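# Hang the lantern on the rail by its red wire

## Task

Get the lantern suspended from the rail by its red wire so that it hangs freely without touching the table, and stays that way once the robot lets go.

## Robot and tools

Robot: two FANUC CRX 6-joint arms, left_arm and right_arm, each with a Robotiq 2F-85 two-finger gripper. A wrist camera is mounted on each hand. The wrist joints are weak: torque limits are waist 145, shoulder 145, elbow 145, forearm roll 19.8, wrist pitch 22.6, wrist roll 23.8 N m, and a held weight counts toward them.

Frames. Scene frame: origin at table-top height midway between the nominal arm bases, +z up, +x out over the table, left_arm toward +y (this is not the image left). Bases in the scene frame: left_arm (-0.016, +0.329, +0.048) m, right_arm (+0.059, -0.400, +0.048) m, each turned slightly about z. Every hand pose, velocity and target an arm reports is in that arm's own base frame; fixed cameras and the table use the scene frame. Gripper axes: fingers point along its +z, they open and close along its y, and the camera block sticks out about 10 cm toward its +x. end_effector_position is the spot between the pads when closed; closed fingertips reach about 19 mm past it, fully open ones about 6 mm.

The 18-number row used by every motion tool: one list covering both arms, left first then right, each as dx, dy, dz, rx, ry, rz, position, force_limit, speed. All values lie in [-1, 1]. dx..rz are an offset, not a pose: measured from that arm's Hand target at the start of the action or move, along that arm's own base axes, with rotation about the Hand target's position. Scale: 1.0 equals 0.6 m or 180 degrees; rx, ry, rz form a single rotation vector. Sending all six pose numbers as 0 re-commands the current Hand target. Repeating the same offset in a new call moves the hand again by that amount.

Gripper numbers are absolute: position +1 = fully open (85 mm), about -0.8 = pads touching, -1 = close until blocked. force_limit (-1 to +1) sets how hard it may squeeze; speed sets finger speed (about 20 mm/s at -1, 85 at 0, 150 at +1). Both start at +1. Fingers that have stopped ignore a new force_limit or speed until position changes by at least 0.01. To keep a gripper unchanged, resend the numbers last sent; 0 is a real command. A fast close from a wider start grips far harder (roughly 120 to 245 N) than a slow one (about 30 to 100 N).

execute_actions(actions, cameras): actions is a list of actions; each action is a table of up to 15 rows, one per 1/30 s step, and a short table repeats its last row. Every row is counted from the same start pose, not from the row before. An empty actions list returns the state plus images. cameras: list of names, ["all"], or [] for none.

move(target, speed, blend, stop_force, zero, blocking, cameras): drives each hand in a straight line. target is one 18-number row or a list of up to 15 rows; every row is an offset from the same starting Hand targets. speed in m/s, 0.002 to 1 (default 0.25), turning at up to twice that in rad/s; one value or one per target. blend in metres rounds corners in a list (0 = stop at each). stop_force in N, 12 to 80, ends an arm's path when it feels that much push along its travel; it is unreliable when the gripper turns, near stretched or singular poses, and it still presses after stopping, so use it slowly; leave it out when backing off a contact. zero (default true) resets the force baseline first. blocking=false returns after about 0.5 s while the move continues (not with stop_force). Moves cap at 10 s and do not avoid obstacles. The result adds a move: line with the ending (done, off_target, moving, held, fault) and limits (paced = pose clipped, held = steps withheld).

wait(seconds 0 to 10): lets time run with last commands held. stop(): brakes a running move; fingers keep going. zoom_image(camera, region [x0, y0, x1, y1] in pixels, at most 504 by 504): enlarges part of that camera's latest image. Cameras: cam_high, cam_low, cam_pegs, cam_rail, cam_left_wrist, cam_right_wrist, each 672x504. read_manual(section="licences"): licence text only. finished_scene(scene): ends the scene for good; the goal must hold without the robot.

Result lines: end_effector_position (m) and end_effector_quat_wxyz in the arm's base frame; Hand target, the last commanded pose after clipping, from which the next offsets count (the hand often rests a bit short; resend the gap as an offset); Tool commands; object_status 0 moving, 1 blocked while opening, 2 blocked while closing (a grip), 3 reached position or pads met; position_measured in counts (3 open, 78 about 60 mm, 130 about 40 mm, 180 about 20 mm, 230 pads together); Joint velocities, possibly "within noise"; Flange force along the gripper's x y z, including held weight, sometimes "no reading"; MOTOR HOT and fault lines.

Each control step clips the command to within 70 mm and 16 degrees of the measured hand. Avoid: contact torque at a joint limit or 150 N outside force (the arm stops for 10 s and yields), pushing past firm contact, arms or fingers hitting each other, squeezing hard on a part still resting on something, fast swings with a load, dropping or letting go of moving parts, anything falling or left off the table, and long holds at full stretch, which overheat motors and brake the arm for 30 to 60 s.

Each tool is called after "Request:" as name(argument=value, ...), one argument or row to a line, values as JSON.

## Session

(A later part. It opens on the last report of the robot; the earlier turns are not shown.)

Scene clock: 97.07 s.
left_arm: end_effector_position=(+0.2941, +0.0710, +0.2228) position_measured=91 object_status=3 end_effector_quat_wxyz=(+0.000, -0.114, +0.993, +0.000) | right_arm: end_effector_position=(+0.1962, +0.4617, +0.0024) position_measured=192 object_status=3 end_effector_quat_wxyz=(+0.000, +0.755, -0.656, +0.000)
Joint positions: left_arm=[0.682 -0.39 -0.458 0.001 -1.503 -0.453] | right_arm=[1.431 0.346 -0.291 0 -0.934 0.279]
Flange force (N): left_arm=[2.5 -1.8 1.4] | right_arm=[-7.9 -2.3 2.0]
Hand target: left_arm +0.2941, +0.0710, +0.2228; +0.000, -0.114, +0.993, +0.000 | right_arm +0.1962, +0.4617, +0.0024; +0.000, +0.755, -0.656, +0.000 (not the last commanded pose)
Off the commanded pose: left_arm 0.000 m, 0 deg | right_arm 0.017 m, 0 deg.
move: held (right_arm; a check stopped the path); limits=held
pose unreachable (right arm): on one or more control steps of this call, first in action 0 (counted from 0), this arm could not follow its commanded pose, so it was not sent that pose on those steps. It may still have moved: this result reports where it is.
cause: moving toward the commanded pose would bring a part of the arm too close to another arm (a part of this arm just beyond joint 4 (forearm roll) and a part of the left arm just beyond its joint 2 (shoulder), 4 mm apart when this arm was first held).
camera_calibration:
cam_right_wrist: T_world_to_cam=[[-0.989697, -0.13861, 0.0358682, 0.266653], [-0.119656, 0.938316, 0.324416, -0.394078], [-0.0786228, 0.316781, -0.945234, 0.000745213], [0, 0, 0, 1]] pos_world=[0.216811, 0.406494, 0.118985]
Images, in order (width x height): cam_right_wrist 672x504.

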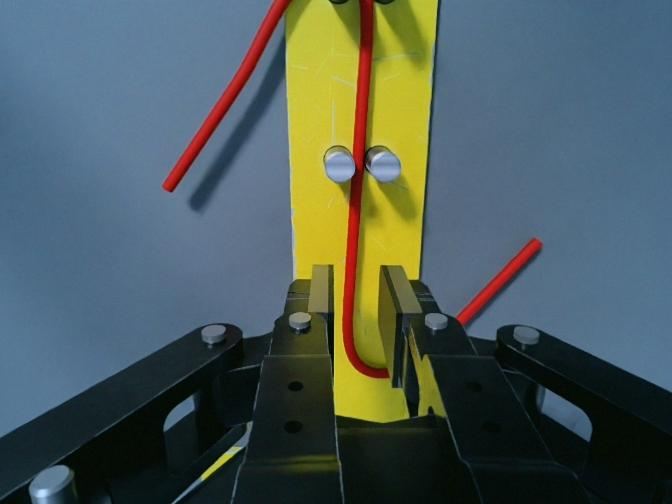

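Request:
move(
  target=[
    [-0.2,0.45,0.15,0,0,0,0.3,-1,-0.5,0,0,0,0,0,0,-0.5,-0.6,-0.8],
  ],
)

Request:
move(
  target=[
    [0,0,0,0,0,0,0.3,-1,-0.5,0.0025,0,-0.055,0,0,0,-0.5,-0.6,-0.8],
  ],
  speed=0.015,
  stop_force=12,
  cameras=["cam_right_wrist"],
)

Scene clock: 97.90 s.
left_arm: end_effector_position=(+0.2941, +0.0710, +0.2228) position_measured=91 object_status=3 end_effector_quat_wxyz=(+0.000, -0.114, +0.993, +0.000) | right_arm: end_effector_position=(+0.1962, +0.4617, +0.0024) position_measured=192 object_status=3 end_effector_quat_wxyz=(+0.000, +0.755, -0.656, +0.000)
Joint positions: left_arm=[0.682 -0.39 -0.458 0.001 -1.503 -0.453] | right_arm=[1.431 0.346 -0.291 0 -0.934 0.279]
Flange force (N): left_arm=[3.1 -1.3 1.3] | right_arm=[-8.2 -2.3 2.4]
Hand target: left_arm +0.2941, +0.0710, +0.2228; +0.000, -0.114, +0.993, +0.000 (not the last commanded pose) | right_arm +0.1962, +0.4617, +0.0024; +0.000, +0.755, -0.656, +0.000
Off the commanded pose: left_arm 0.309 m, 0 deg | right_arm 0.000 m, 0 deg.
move: held (left_arm; a check stopped the path); limits=held
pose unreachable (left arm): on one or more control steps of this call, first in action 0 (counted from 0), this arm could not follow its commanded pose, so it was not sent that pose on those steps. It may still have moved: this result reports where it is.
cause: moving toward the commanded pose would bring a part of the arm too close to another arm (a part of this arm just beyond joint 2 (shoulder) and a part of the right arm just beyond its joint 4 (forearm roll), at the place that arm is still heading or pushing toward).

Scene clock: 98.90 s.
left_arm: end_effector_position=(+0.2941, +0.0710, +0.2228) position_measured=91 object_status=3 end_effector_quat_wxyz=(+0.000, -0.114, +0.993, +0.000) | right_arm: end_effector_position=(+0.1963, +0.4620, +0.0022) position_measured=192 object_status=3 end_effector_quat_wxyz=(+0.000, +0.755, -0.656, +0.000)
Joint positions: left_arm=[0.682 -0.39 -0.458 0.001 -1.503 -0.453] | right_arm=[1.431 0.347 -0.291 0 -0.933 0.279]
Flange force (N): left_arm=[3.0 -1.4 1.6] | right_arm=[-7.8 -2.3 2.1]
Hand target: left_arm +0.2941, +0.0710, +0.2228; +0.000, -0.114, +0.993, +0.000 | right_arm +0.1963, +0.4620, +0.0022; +0.000, +0.755, -0.656, +0.000 (not the last commanded pose)
Off the commanded pose: left_arm 0.000 m, 0 deg | right_arm 0.033 m, 0 deg.
move: held (right_arm; a check stopped the path); limits=held
pose unreachable (right arm): on one or more control steps of this call, first in action 0 (counted from 0), this arm could not follow its commanded pose, so it was not sent that pose on those steps. It may still have moved: this result reports where it is.
cause: moving toward the commanded pose would bring a part of the arm too close to another arm (a part of this arm just beyond joint 4 (forearm roll) and a part of the left arm just beyond its joint 2 (shoulder), 4 mm apart when this arm was first held).
camera_calibration:
cam_right_wrist: T_world_to_cam=[[-0.989705, -0.138599, 0.035687, 0.266693], [-0.119656, 0.938114, 0.324999, -0.394093], [-0.078523, 0.317383, -0.945041, 0.000237802], [0, 0, 0, 1]] pos_world=[0.216811, 0.406593, 0.118787]
Images, in order (width x height): cam_right_wrist 672x504.

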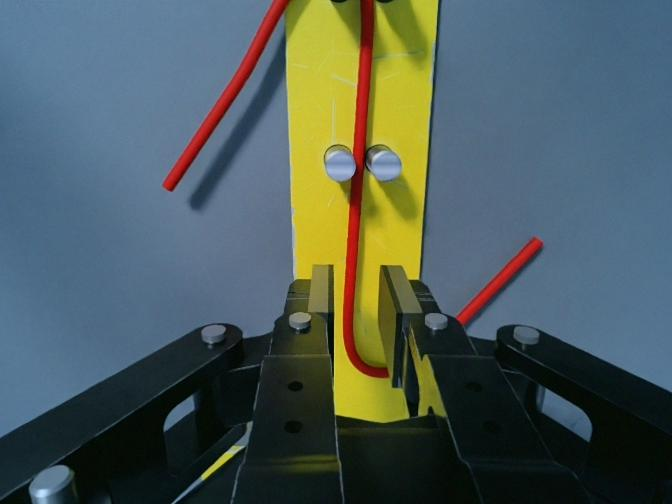

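Request:
move(
  target=[
    [0,0,0,0,0,0,0.3,-1,-0.5,0.05,-0.15,0.15,0,0,0,-0.5,-0.6,-0.8],
    [0.01,-0.0925,-0.1,0,0,0,0.3,-1,-0.5,0.05,-0.15,0.15,0,0,0,-0.5,-0.6,-0.8],
    [0.01,-0.0925,-0.1,0,0,0,0.3,-1,-0.5,0.0025,0,0.02,0,0,0,-0.5,-0.6,-0.8],
    [0.01,-0.0925,-0.1,0,0,0,0.3,-1,-0.5,0.0025,0,-0.025,0,0,0,-0.5,-0.6,-0.8],
  ],
  blend=[0.02,0.02,0.01,0],
  speed=[0.25,0.25,0.25,0.1],
)

Request:
move(
  target=[
    [0,0,0,0,0,0,0.3,-1,-0.5,0,0,-0.03,0,0,0,-0.5,-0.6,-0.8],
  ],
  speed=0.01,
  stop_force=12,
  cameras=["cam_right_wrist"],
)

Scene clock: 101.27 s.
left_arm: end_effector_position=(+0.3001, +0.0155, +0.1628) position_measured=91 object_status=3 end_effector_quat_wxyz=(+0.000, -0.114, +0.993, +0.000) | right_arm: end_effector_position=(+0.1978, +0.4620, -0.0128) position_measured=192 object_status=3 end_effector_quat_wxyz=(+0.000, +0.755, -0.656, +0.000)
Joint positions: left_arm=[0.5 -0.373 -0.588 0.001 -1.356 -0.271] | right_arm=[1.428 0.371 -0.3 0 -0.899 0.282]
Flange force (N): left_arm=[3.5 -0.8 0.6] | right_arm=[-8.4 -2.5 3.1]
Hand target: left_arm +0.3001, +0.0155, +0.1628; +0.000, -0.114, +0.993, +0.000 | right_arm +0.1978, +0.4620, -0.0128; +0.000, +0.755, -0.656, +0.000
Off the commanded pose: left_arm 0.000 m, 0 deg | right_arm 0.000 m, 0 deg.
move: done

Scene clock: 102.93 s.
left_arm: end_effector_position=(+0.3001, +0.0155, +0.1628) position_measured=91 object_status=3 end_effector_quat_wxyz=(+0.000, -0.114, +0.993, +0.000) | right_arm: end_effector_position=(+0.1978, +0.4620, -0.0235) position_measured=192 object_status=3 end_effector_quat_wxyz=(+0.000, +0.755, -0.656, +0.000)
Joint positions: left_arm=[0.5 -0.373 -0.588 0.001 -1.356 -0.271] | right_arm=[1.428 0.388 -0.307 0 -0.875 0.282]
Flange force (N): left_arm=[3.7 -1.2 0.4] | right_arm=[-3.3 4.8 -23.4]
Hand target: left_arm +0.3001, +0.0155, +0.1628; +0.000, -0.114, +0.993, +0.000 | right_arm +0.1978, +0.4620, -0.0235; +0.000, +0.755, -0.656, +0.000 (not the last commanded pose)
Off the commanded pose: left_arm 0.000 m, 0 deg | right_arm 0.007 m, 0 deg.
move: contact (right_arm)
camera_calibration:
cam_right_wrist: T_world_to_cam=[[-0.989704, -0.138612, 0.0356685, 0.269115], [-0.119666, 0.938082, 0.325088, -0.385648], [-0.078521, 0.317472, -0.945011, -0.024003], [0, 0, 0, 1]] pos_world=[0.218311, 0.406692, 0.0930874]
Images, in order (width x height): cam_right_wrist 672x504.

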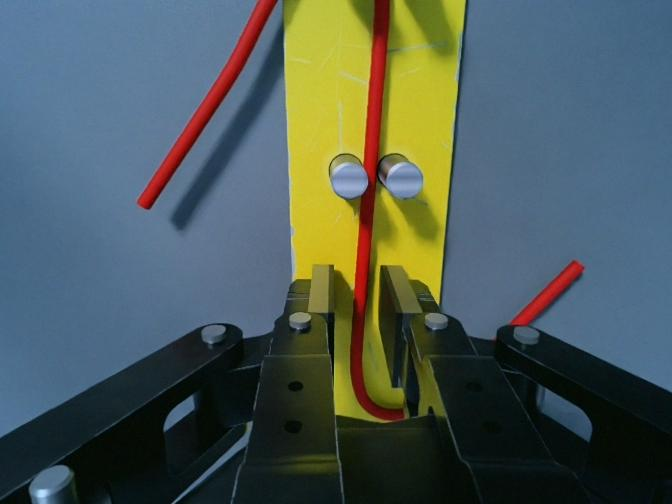

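Request:
move(
  target=[
    [0,0,0,0,0,0,0.3,-1,-0.5,0,0,0.002,0,0,0,-0.5,-0.6,-0.8],
    [0,0,0,0,0,0,0.3,-1,-0.5,0,0,0.002,0,0,0,-1,-0.6,-0.8],
    [0,0,0,0,0,0,0.3,-1,-0.5,0,0,0.1,0,0,0,-1,-0.6,-0.8],
    [0,0,0,0,0,0,0.3,-1,-0.5,0.17,-0.12,0.45,0,0,-0.172,-1,-0.6,-0.8],
  ],
  speed=[0.1,0.1,0.06,0.2],
  cameras=["all"],
)

Scene clock: 107.43 s.
left_arm: end_effector_position=(+0.3001, +0.0155, +0.1628) position_measured=91 object_status=3 end_effector_quat_wxyz=(+0.000, -0.114, +0.993, +0.000) | right_arm: end_effector_position=(+0.2998, +0.3900, +0.2465) position_measured=222 object_status=2 end_effector_quat_wxyz=(+0.000, -0.552, +0.834, +0.000)
Joint positions: left_arm=[0.5 -0.373 -0.588 0.001 -1.356 -0.271] | right_arm=[1.183 0.112 0.033 0 -1.492 -0.013]
Flange force (N): left_arm=[4.3 -0.4 0.8] | right_arm=[-8.1 -0.1 -3.4]
Hand target: left_arm +0.3001, +0.0155, +0.1628; +0.000, -0.114, +0.993, +0.000 | right_arm +0.2998, +0.3900, +0.2465; +0.000, -0.552, +0.834, +0.000
Off the commanded pose: left_arm 0.000 m, 0 deg | right_arm 0.000 m, 0 deg.
move: done
camera_calibration:
cam_left_wrist: T_world_to_cam=[[-0.22494, 0.974291, 0.0125891, 0.0509201], [0.920944, 0.208368, 0.329309, -0.315088], [0.31822, 0.0856687, -0.944138, 0.187633], [0, 0, 0, 1]] pos_world=[0.241923, -0.0000310724, 0.280272]
cam_right_wrist: T_world_to_cam=[[-0.920009, 0.390276, 0.0356111, 0.123348], [0.379947, 0.865996, 0.325101, -0.515321], [0.0960401, 0.312627, -0.945008, 0.211584], [0, 0, 0, 1]] pos_world=[0.288955, 0.33198, 0.363088]

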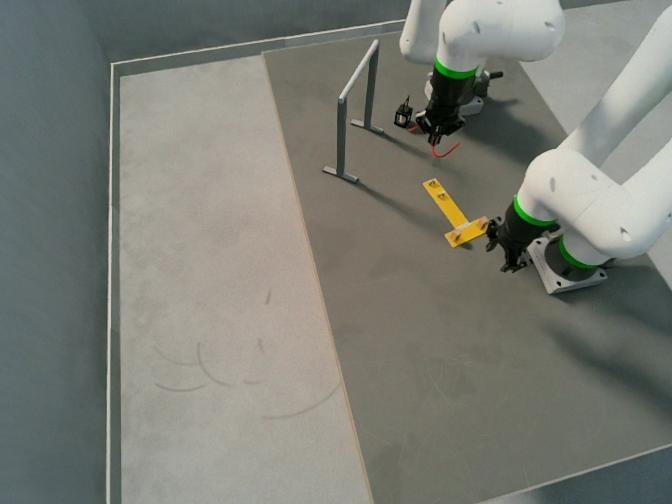

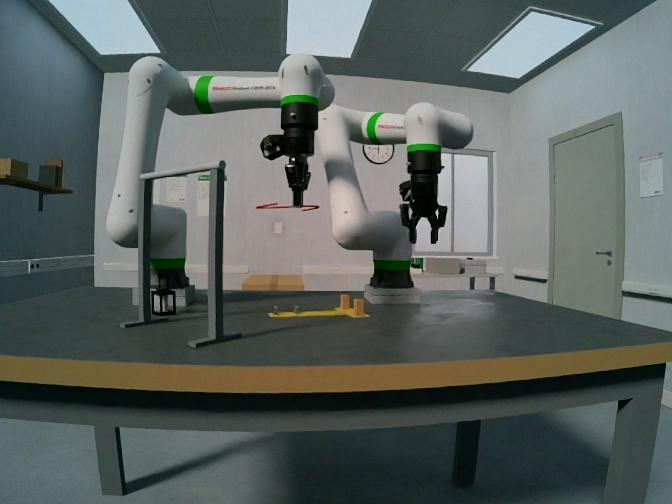

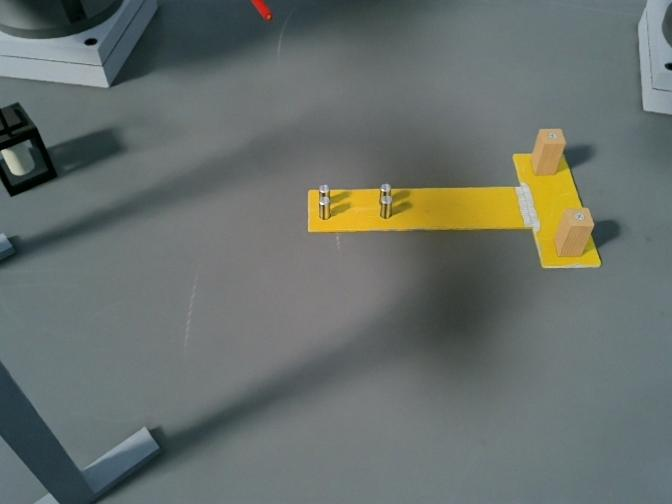

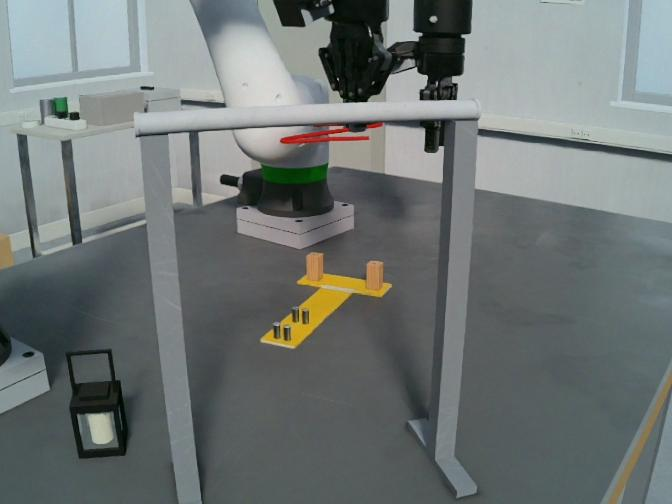

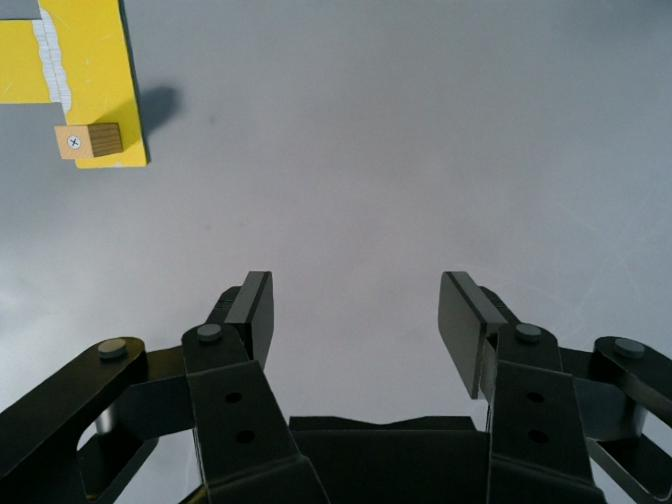

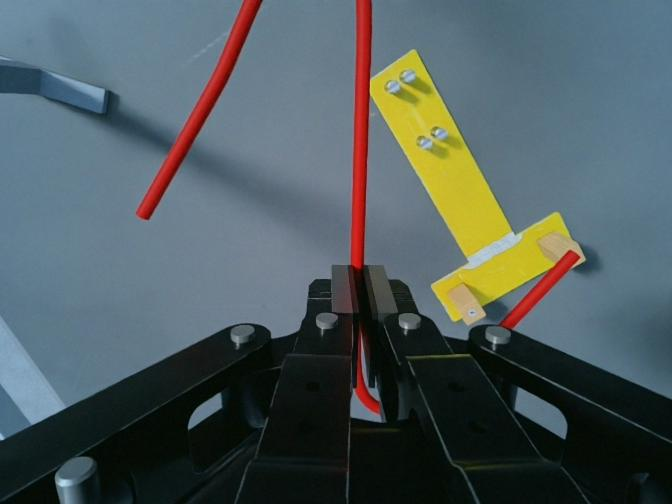

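Request:
move(
  target=[
    [0,0,0,0,0,0,-0.1,-1,-0.5,0.3,-0.0333,0.1333,0,0,0,-1,-0.6,-0.8],
    [0.165,-0.3,0.2495,-0.3846,-0.3459,0.2497,-0.1,-1,-0.5,0.3,-0.0333,0.1333,0,0,0,-1,-0.6,-0.8],
    [0.251,-0.629,0.2495,-0.3846,-0.3459,0.2497,-0.1,-1,-0.5,0.3,-0.0333,0.1333,0,0,0,-1,-0.6,-0.8],
  ],
  cameras=["all"],
)

Scene clock: 120.33 s.
left_arm: end_effector_position=(+0.4229, -0.2553, +0.3125) position_measured=141 object_status=3 end_effector_quat_wxyz=(+0.410, -0.409, +0.577, -0.576) | right_arm: end_effector_position=(+0.4798, +0.3700, +0.3265) position_measured=222 object_status=2 end_effector_quat_wxyz=(+0.000, -0.552, +0.834, +0.000)
Joint positions: left_arm=[-0.2 -0.552 -1.001 -0.302 0.467 1.842] | right_arm=[0.873 0.426 0.614 0 -1.759 0.297]
Flange force (N): left_arm=no reading | right_arm=[-12.7 -4.8 -6.6]
Hand target: left_arm +0.4228, -0.2553, +0.3125; +0.410, -0.409, +0.577, -0.576 (not the last commanded pose) | right_arm +0.4798, +0.3700, +0.3265; +0.000, -0.552, +0.834, +0.000
Off the commanded pose: left_arm 0.110 m, 0 deg | right_arm 0.000 m, 0 deg.
move: off_target (left_arm; path cut at 10 s); path passed 2 of 3 targets; limits=paced
camera_calibration:
cam_left_wrist: T_world_to_cam=[[-0.0118232, 0.00677515, -0.999907, 0.31981], [-0.000267436, 0.999977, 0.00677879, 0.271377], [0.99993, 0.000347558, -0.0118212, -0.288288], [0, 0, 0, 1]] pos_world=[0.292121, -0.273437, 0.314533]
cam_right_wrist: T_world_to_cam=[[-0.920009, 0.390276, 0.0356111, 0.293867], [0.379947, 0.865996, 0.325101, -0.592487], [0.0960401, 0.312627, -0.945008, 0.276119], [0, 0, 0, 1]] pos_world=[0.468955, 0.31208, 0.443088]

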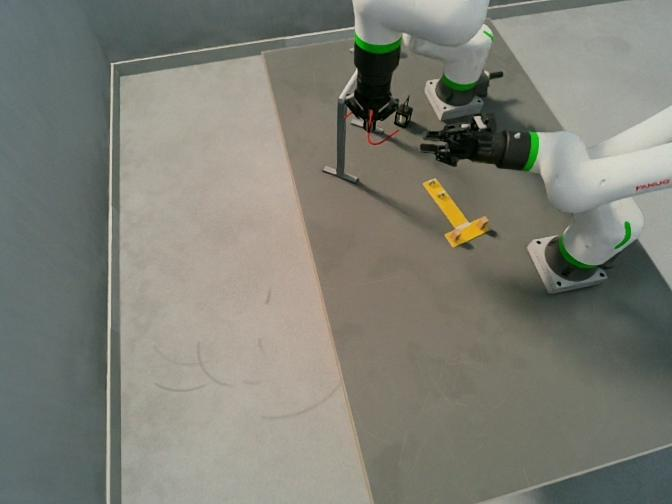

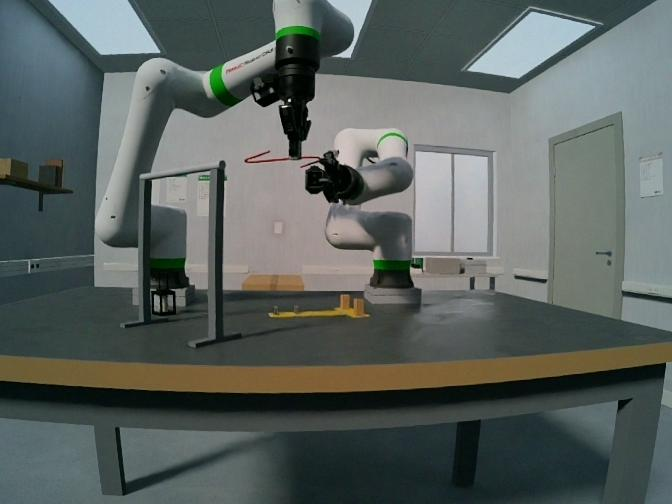

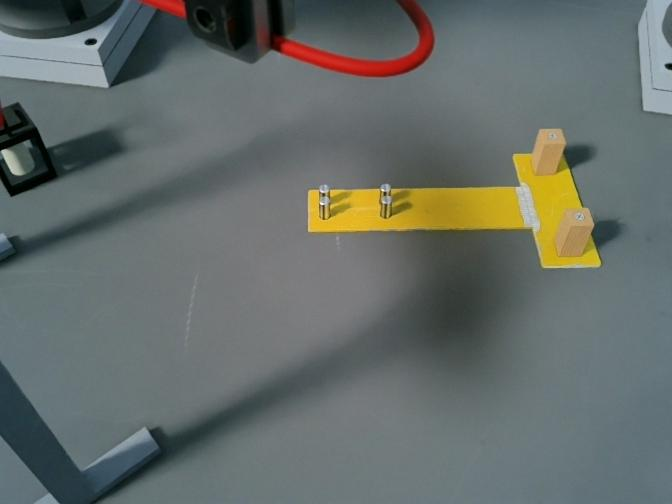

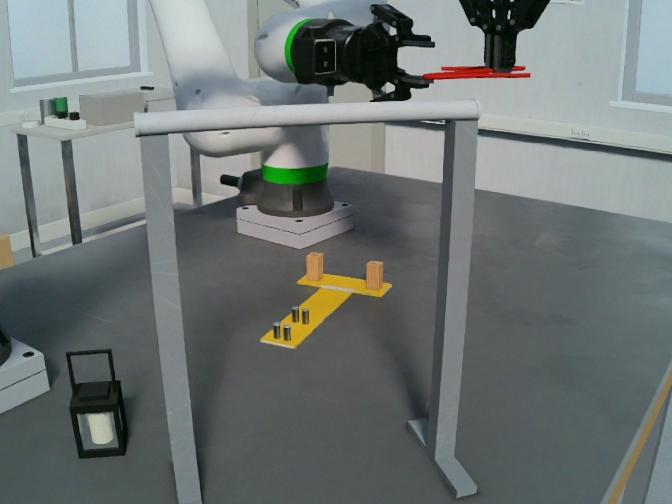

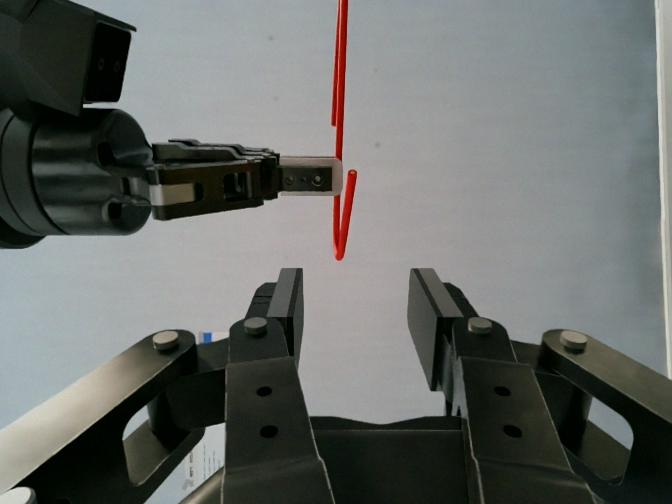

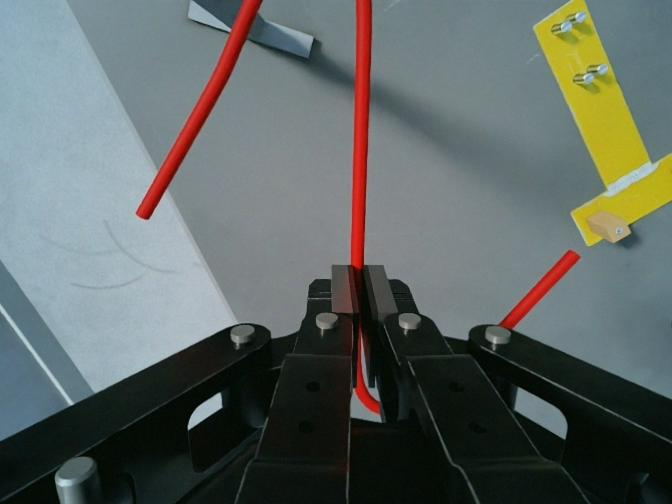

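Request:
move(
  target=[
    [0.047,-0.178,0.007,0,0,0,-0.1,-1,-0.5,0,0,0,0,0,0,-1,-0.6,-0.8],
    [0.1882,-0.2272,0.007,0,0,0,-0.1,-1,-0.5,0,0,0,0,0,0,-1,-0.6,-0.8],
  ],
  speed=0.12,
  cameras=["cam_left_wrist","cam_high","cam_rail","cam_right_wrist"],
)

Scene clock: 123.03 s.
left_arm: end_effector_position=(+0.5357, -0.3916, +0.3167) position_measured=141 object_status=3 end_effector_quat_wxyz=(+0.410, -0.409, +0.577, -0.576) | right_arm: end_effector_position=(+0.4798, +0.3700, +0.3265) position_measured=222 object_status=2 end_effector_quat_wxyz=(+0.000, -0.552, +0.834, +0.000)
Joint positions: left_arm=[-0.538 0.059 -0.724 0.285 0.804 1.369] | right_arm=[0.873 0.426 0.614 0 -1.759 0.297]
Flange force (N): left_arm=[-2.1 -3.4 -3.2] | right_arm=[-12.7 -5.1 -6.4]
Hand target: left_arm +0.5358, -0.3916, +0.3167; +0.410, -0.409, +0.577, -0.576 | right_arm +0.4798, +0.3700, +0.3265; +0.000, -0.552, +0.834, +0.000
Off the commanded pose: left_arm 0.000 m, 0 deg | right_arm 0.000 m, 0 deg.
move: done
camera_calibration:
cam_left_wrist: T_world_to_cam=[[-0.0117255, 0.00667137, -0.999909, 0.326087], [-0.000569263, 0.999978, 0.00667851, 0.407932], [0.999931, 0.00064752, -0.0117215, -0.400994], [0, 0, 0, 1]] pos_world=[0.405022, -0.409839, 0.318633]
cam_right_wrist: T_world_to_cam=[[-0.920009, 0.390276, 0.0356111, 0.293867], [0.379947, 0.865996, 0.325101, -0.592487], [0.0960401, 0.312627, -0.945008, 0.276119], [0, 0, 0, 1]] pos_world=[0.468955, 0.31208, 0.443088]
Images, in order (width x height): cam_high 672x504, cam_rail 672x504, cam_left_wrist 672x504, cam_right_wrist 672x504.

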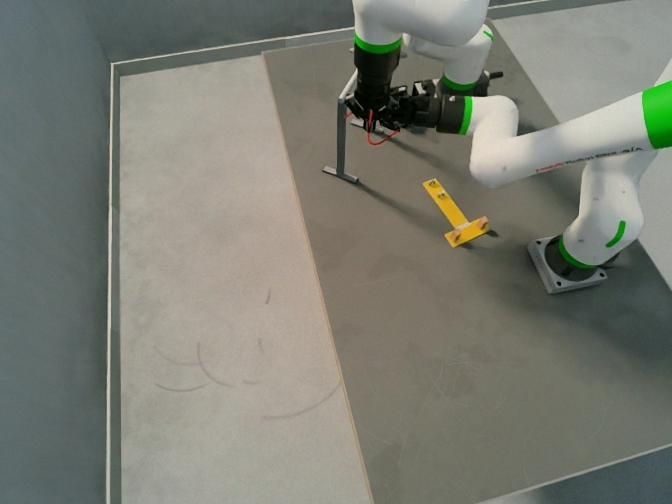

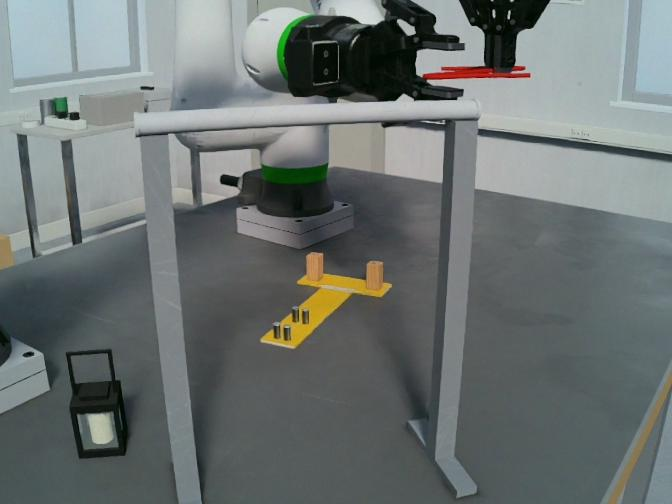

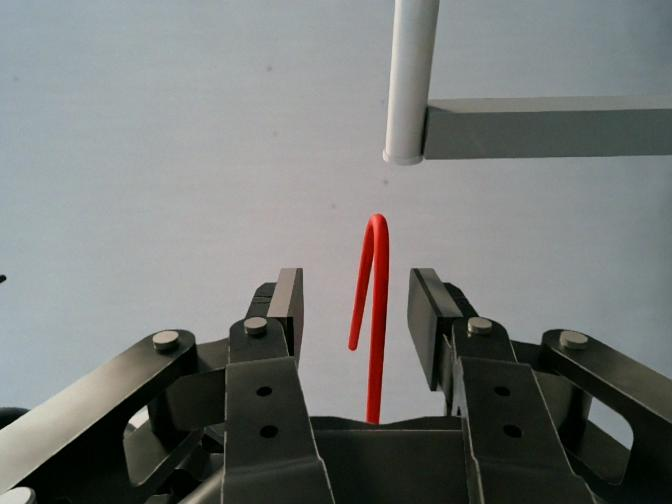

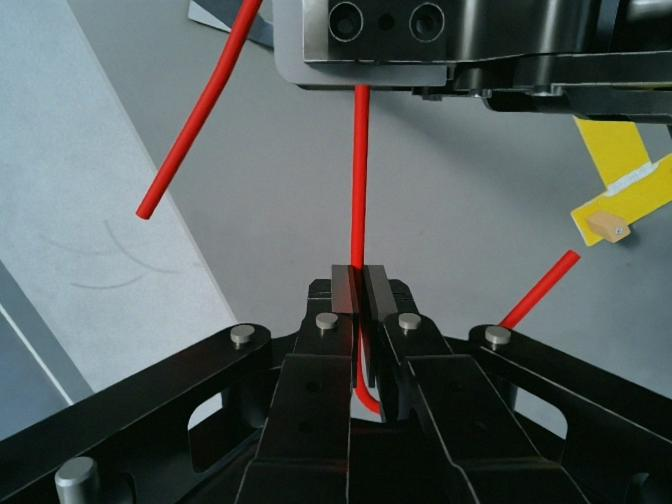

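Request:
move(
  target=[
    [-0.0126,0.0044,-0.0105,0,0,0,-0.1,-0.6,-0.9,0,0,0,0,0,0,-1,-0.6,-0.8],
    [-0.0126,0.0044,-0.0105,0,0,0,-1,-0.6,-0.9,0,0,0,0,0,0,-1,-0.6,-0.8],
    [-0.0126,0.0044,-0.0105,0,0,0,-1,-0.6,-0.9,0,0,0,0,0,0,-0.6,-0.6,-0.8],
    [-0.0126,0.0044,-0.0105,0,0,0,-1,-0.6,-0.9,0,0,0.15,0,0,0,-0.6,-0.6,-0.8],
  ],
  speed=[0.05,0.1,0.1,0.1],
  cameras=["cam_left_wrist","cam_high","cam_rail","cam_low","cam_right_wrist"],
)

Scene clock: 127.43 s.
left_arm: end_effector_position=(+0.5282, -0.3890, +0.3104) position_measured=222 object_status=2 end_effector_quat_wxyz=(+0.410, -0.409, +0.577, -0.576) | right_arm: end_effector_position=(+0.4798, +0.3700, +0.4165) position_measured=205 object_status=3 end_effector_quat_wxyz=(+0.000, -0.552, +0.834, +0.000)
Joint positions: left_arm=[-0.543 0.055 -0.748 0.286 0.823 1.373] | right_arm=[0.873 0.525 0.98 0 -2.026 0.297]
Flange force (N): left_arm=[-2.1 -2.2 -3.3] | right_arm=no reading
Hand target: left_arm +0.5282, -0.3890, +0.3104; +0.410, -0.409, +0.577, -0.576 | right_arm +0.4798, +0.3700, +0.4165; +0.000, -0.552, +0.834, +0.000
Off the commanded pose: left_arm 0.000 m, 0 deg | right_arm 0.000 m, 0 deg.
move: done
camera_calibration:
cam_left_wrist: T_world_to_cam=[[-0.0117255, 0.00667137, -0.999909, 0.319682], [-0.000569263, 0.999978, 0.00667851, 0.40537], [0.999931, 0.00064752, -0.0117215, -0.39357], [0, 0, 0, 1]] pos_world=[0.397522, -0.407239, 0.312333]
cam_right_wrist: T_world_to_cam=[[-0.919974, 0.390356, 0.0356414, 0.290605], [0.380032, 0.86596, 0.3251, -0.621773], [0.0960405, 0.312628, -0.945008, 0.361168], [0, 0, 0, 1]] pos_world=[0.468956, 0.31208, 0.533087]
Images, in order (width x height): cam_high 672x504, cam_low 672x504, cam_rail 672x504, cam_left_wrist 672x504, cam_right_wrist 672x504.

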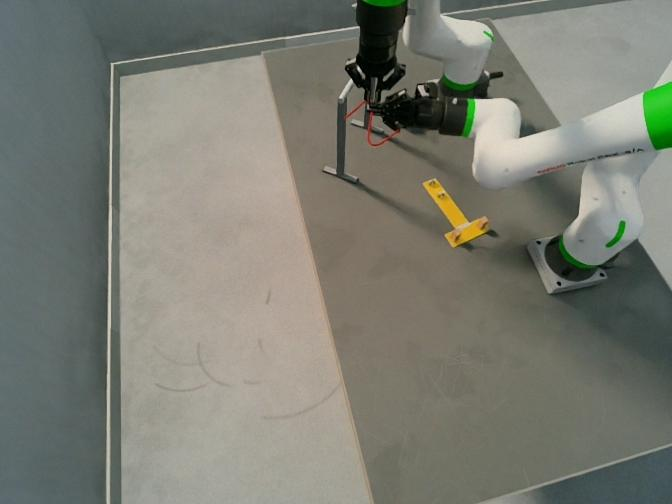

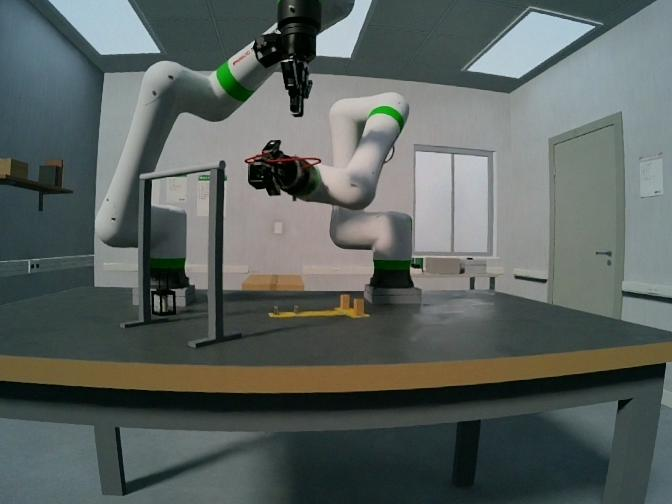

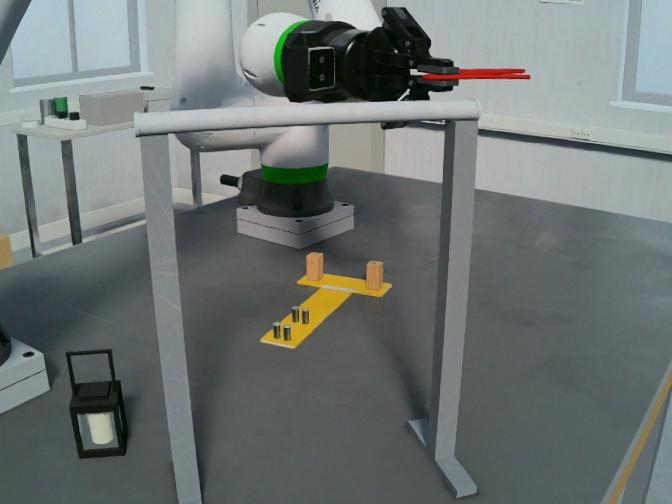

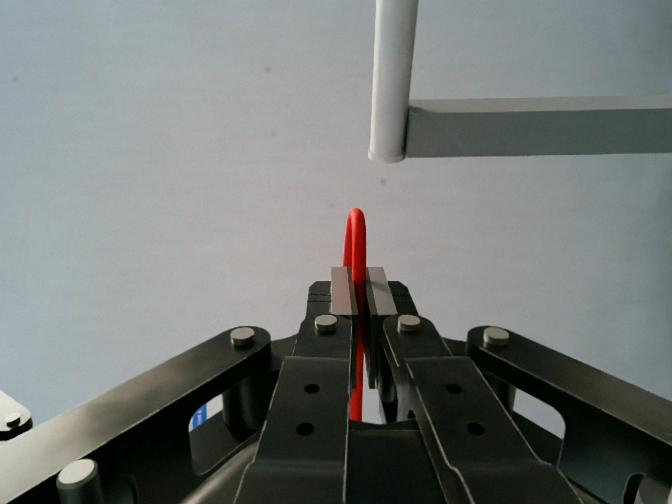

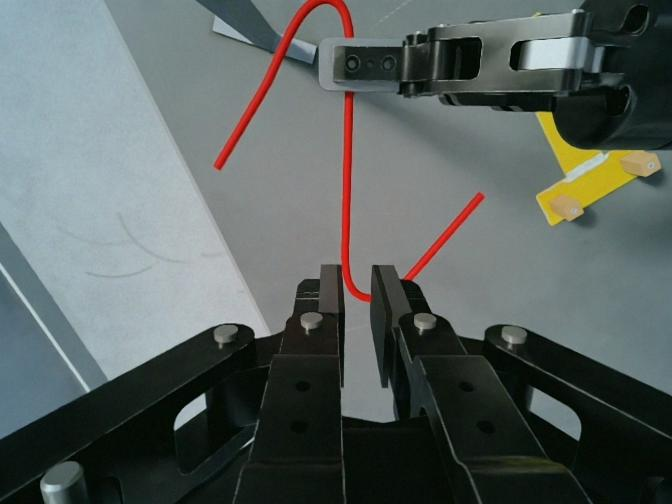

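Request:
move(
  target=[
    [-0.16,0.055,0.05,0,0,0,-1,-0.6,-0.9,0,-0.2,0.15,0,0,-0.3,-0.6,-0.6,-0.8],
    [-0.214,-0.158,0.083,-0.4415,0.2404,-0.0815,-1,-0.6,-0.9,-0.38,-0.467,0.03,0,0,-0.83,-0.6,-0.6,-0.8],
  ],
  speed=0.3,
  blend=0.05,
  cameras=["all"],
)

Request:
zoom_image(
  camera="cam_right_wrist",
  region=[150, 80, 450, 305],
)

Scene clock: 135.67 s.
left_arm: end_effector_position=(+0.3998, -0.4838, +0.3602) position_measured=222 object_status=2 end_effector_quat_wxyz=(+0.230, +0.669, -0.229, +0.668) | right_arm: end_effector_position=(+0.2518, +0.0898, +0.4345) position_measured=205 object_status=3 end_effector_quat_wxyz=(+0.000, +0.659, +0.753, +0.000)
Joint positions: left_arm=[-0.682 -0.148 -0.723 0.036 0.575 3.113] | right_arm=[0.85 -0.389 0.049 0 -2.01 -2.288]
Flange force (N): left_arm=no reading | right_arm=[4.8 -0.5 -4.8]
Hand target: left_arm +0.3998, -0.4838, +0.3602; +0.230, +0.669, -0.229, +0.668 | right_arm +0.2518, +0.0898, +0.4345; +0.000, +0.659, +0.753, +0.000
Off the commanded pose: left_arm 0.000 m, 0 deg | right_arm 0.000 m, 0 deg.
move: done
camera_calibration:
cam_left_wrist: T_world_to_cam=[[-0.624984, -0.780638, 0.000280426, -0.127373], [-0.257451, 0.205778, -0.944126, 0.560721], [0.736963, -0.590136, -0.329584, -0.330751], [0, 0, 0, 1]] pos_world=[0.308504, -0.410004, 0.420416]
cam_right_wrist: T_world_to_cam=[[0.990565, 0.132336, 0.0356085, -0.268341], [0.113736, -0.938817, 0.325096, -0.0690698], [0.0764518, -0.317979, -0.94501, 0.549283], [0, 0, 0, 1]] pos_world=[0.231671, 0.145327, 0.551088]

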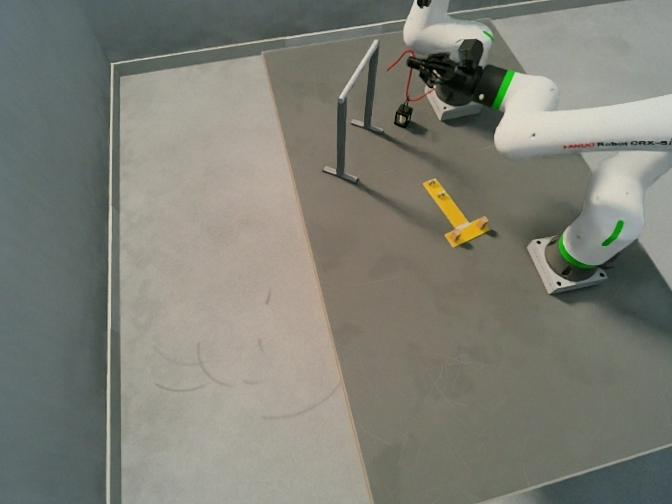

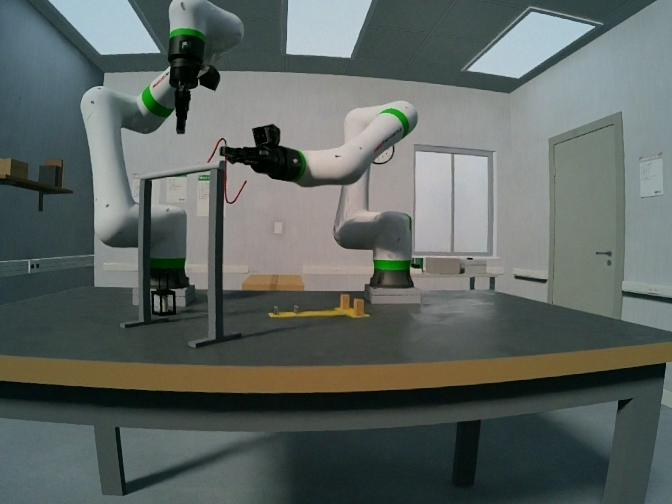

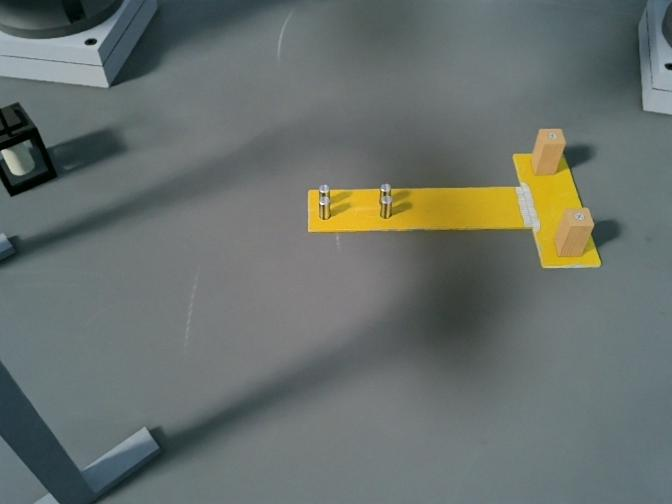

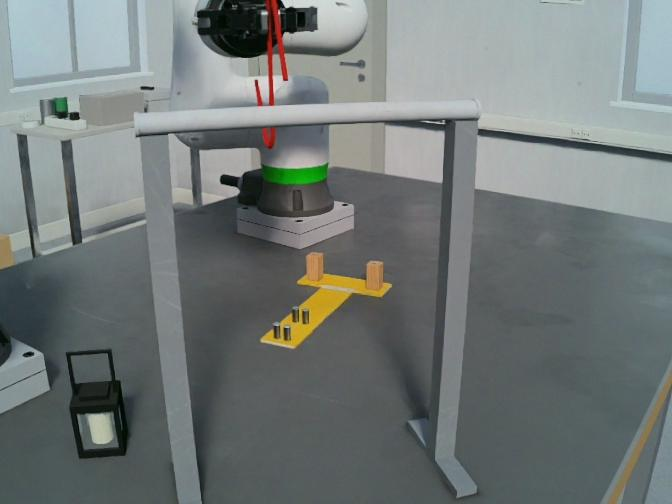

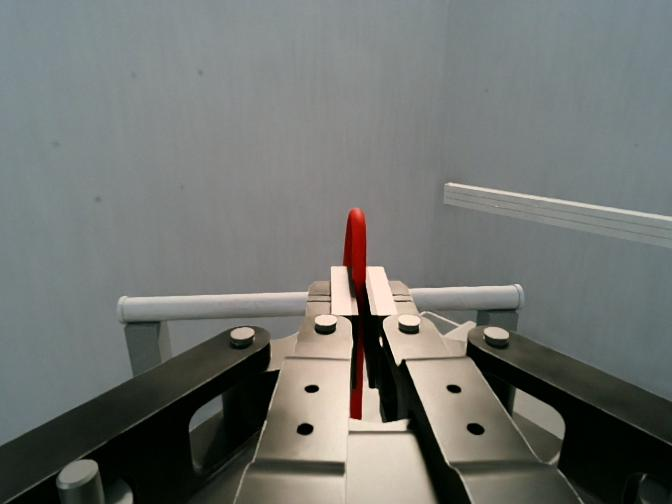

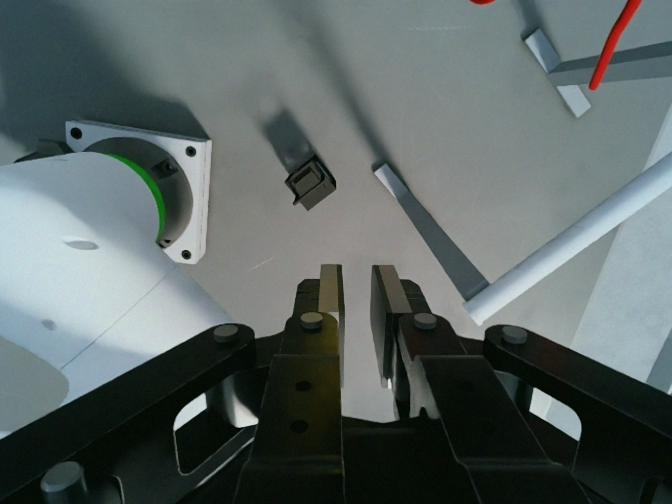

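Scaled by 1.680 from the camera's 672x504 image, which has a finer 960x720 frame.

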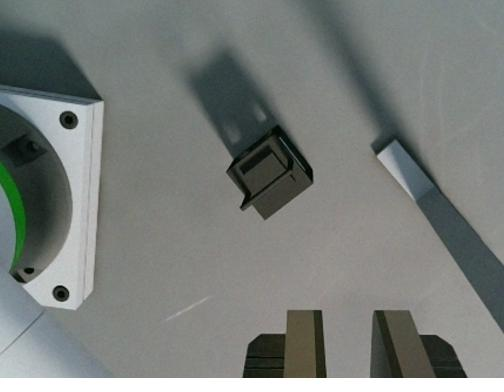

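Request:
zoom_image(
  camera="cam_right_wrist",
  region=[270, 140, 350, 220],
)

Request:
zoom_image(
  camera="cam_rail",
  region=[40, 330, 160, 480],
)

Request:
zoom_image(
  camera="cam_high",
  region=[370, 80, 440, 140],
)

Scaled by 6.300 from the camera's 672x504 image, which has a finer 960x720 frame.

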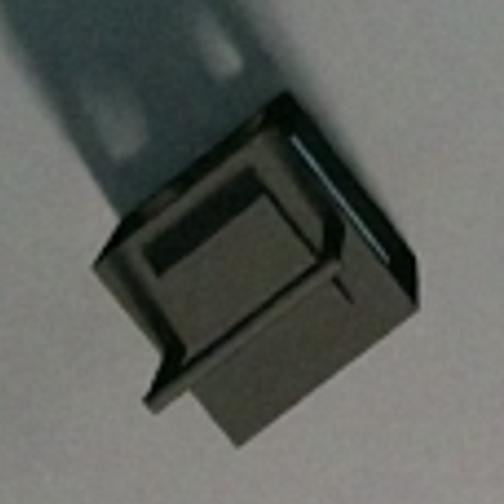

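Scaled by 3.360 from the camera's 672x504 image, which has a finer 960x720 frame.

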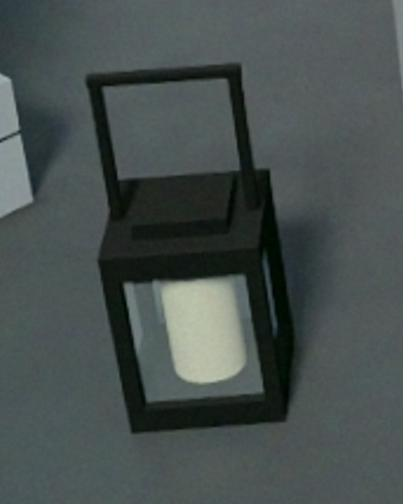

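Scaled by 7.200 from the camera's 672x504 image, which has a finer 960x720 frame.

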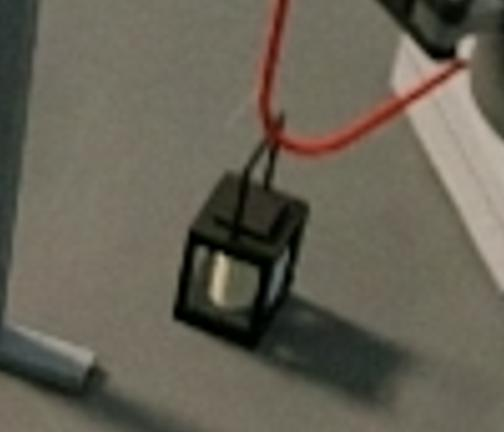

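Request:
zoom_image(
  camera="cam_low",
  region=[190, 120, 310, 220],
)

Request:
zoom_image(
  camera="cam_high",
  region=[370, 30, 480, 140],
)

Scaled by 4.200 from the camera's 672x504 image, which has a finer 960x720 frame.

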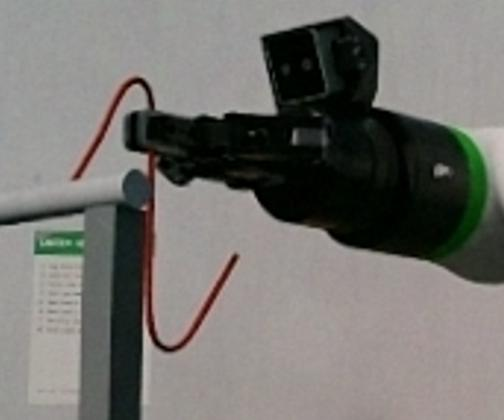

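Scaled by 4.582 from the camera's 672x504 image, which has a finer 960x720 frame.

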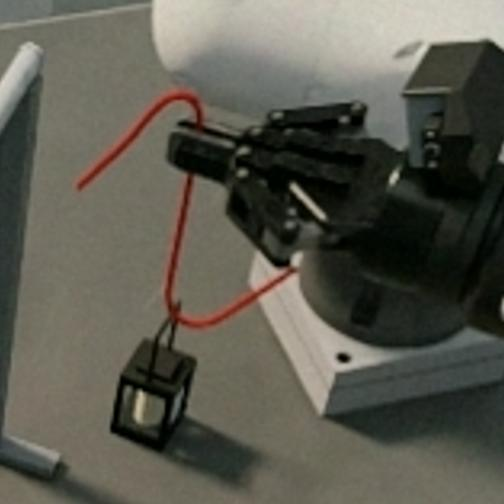

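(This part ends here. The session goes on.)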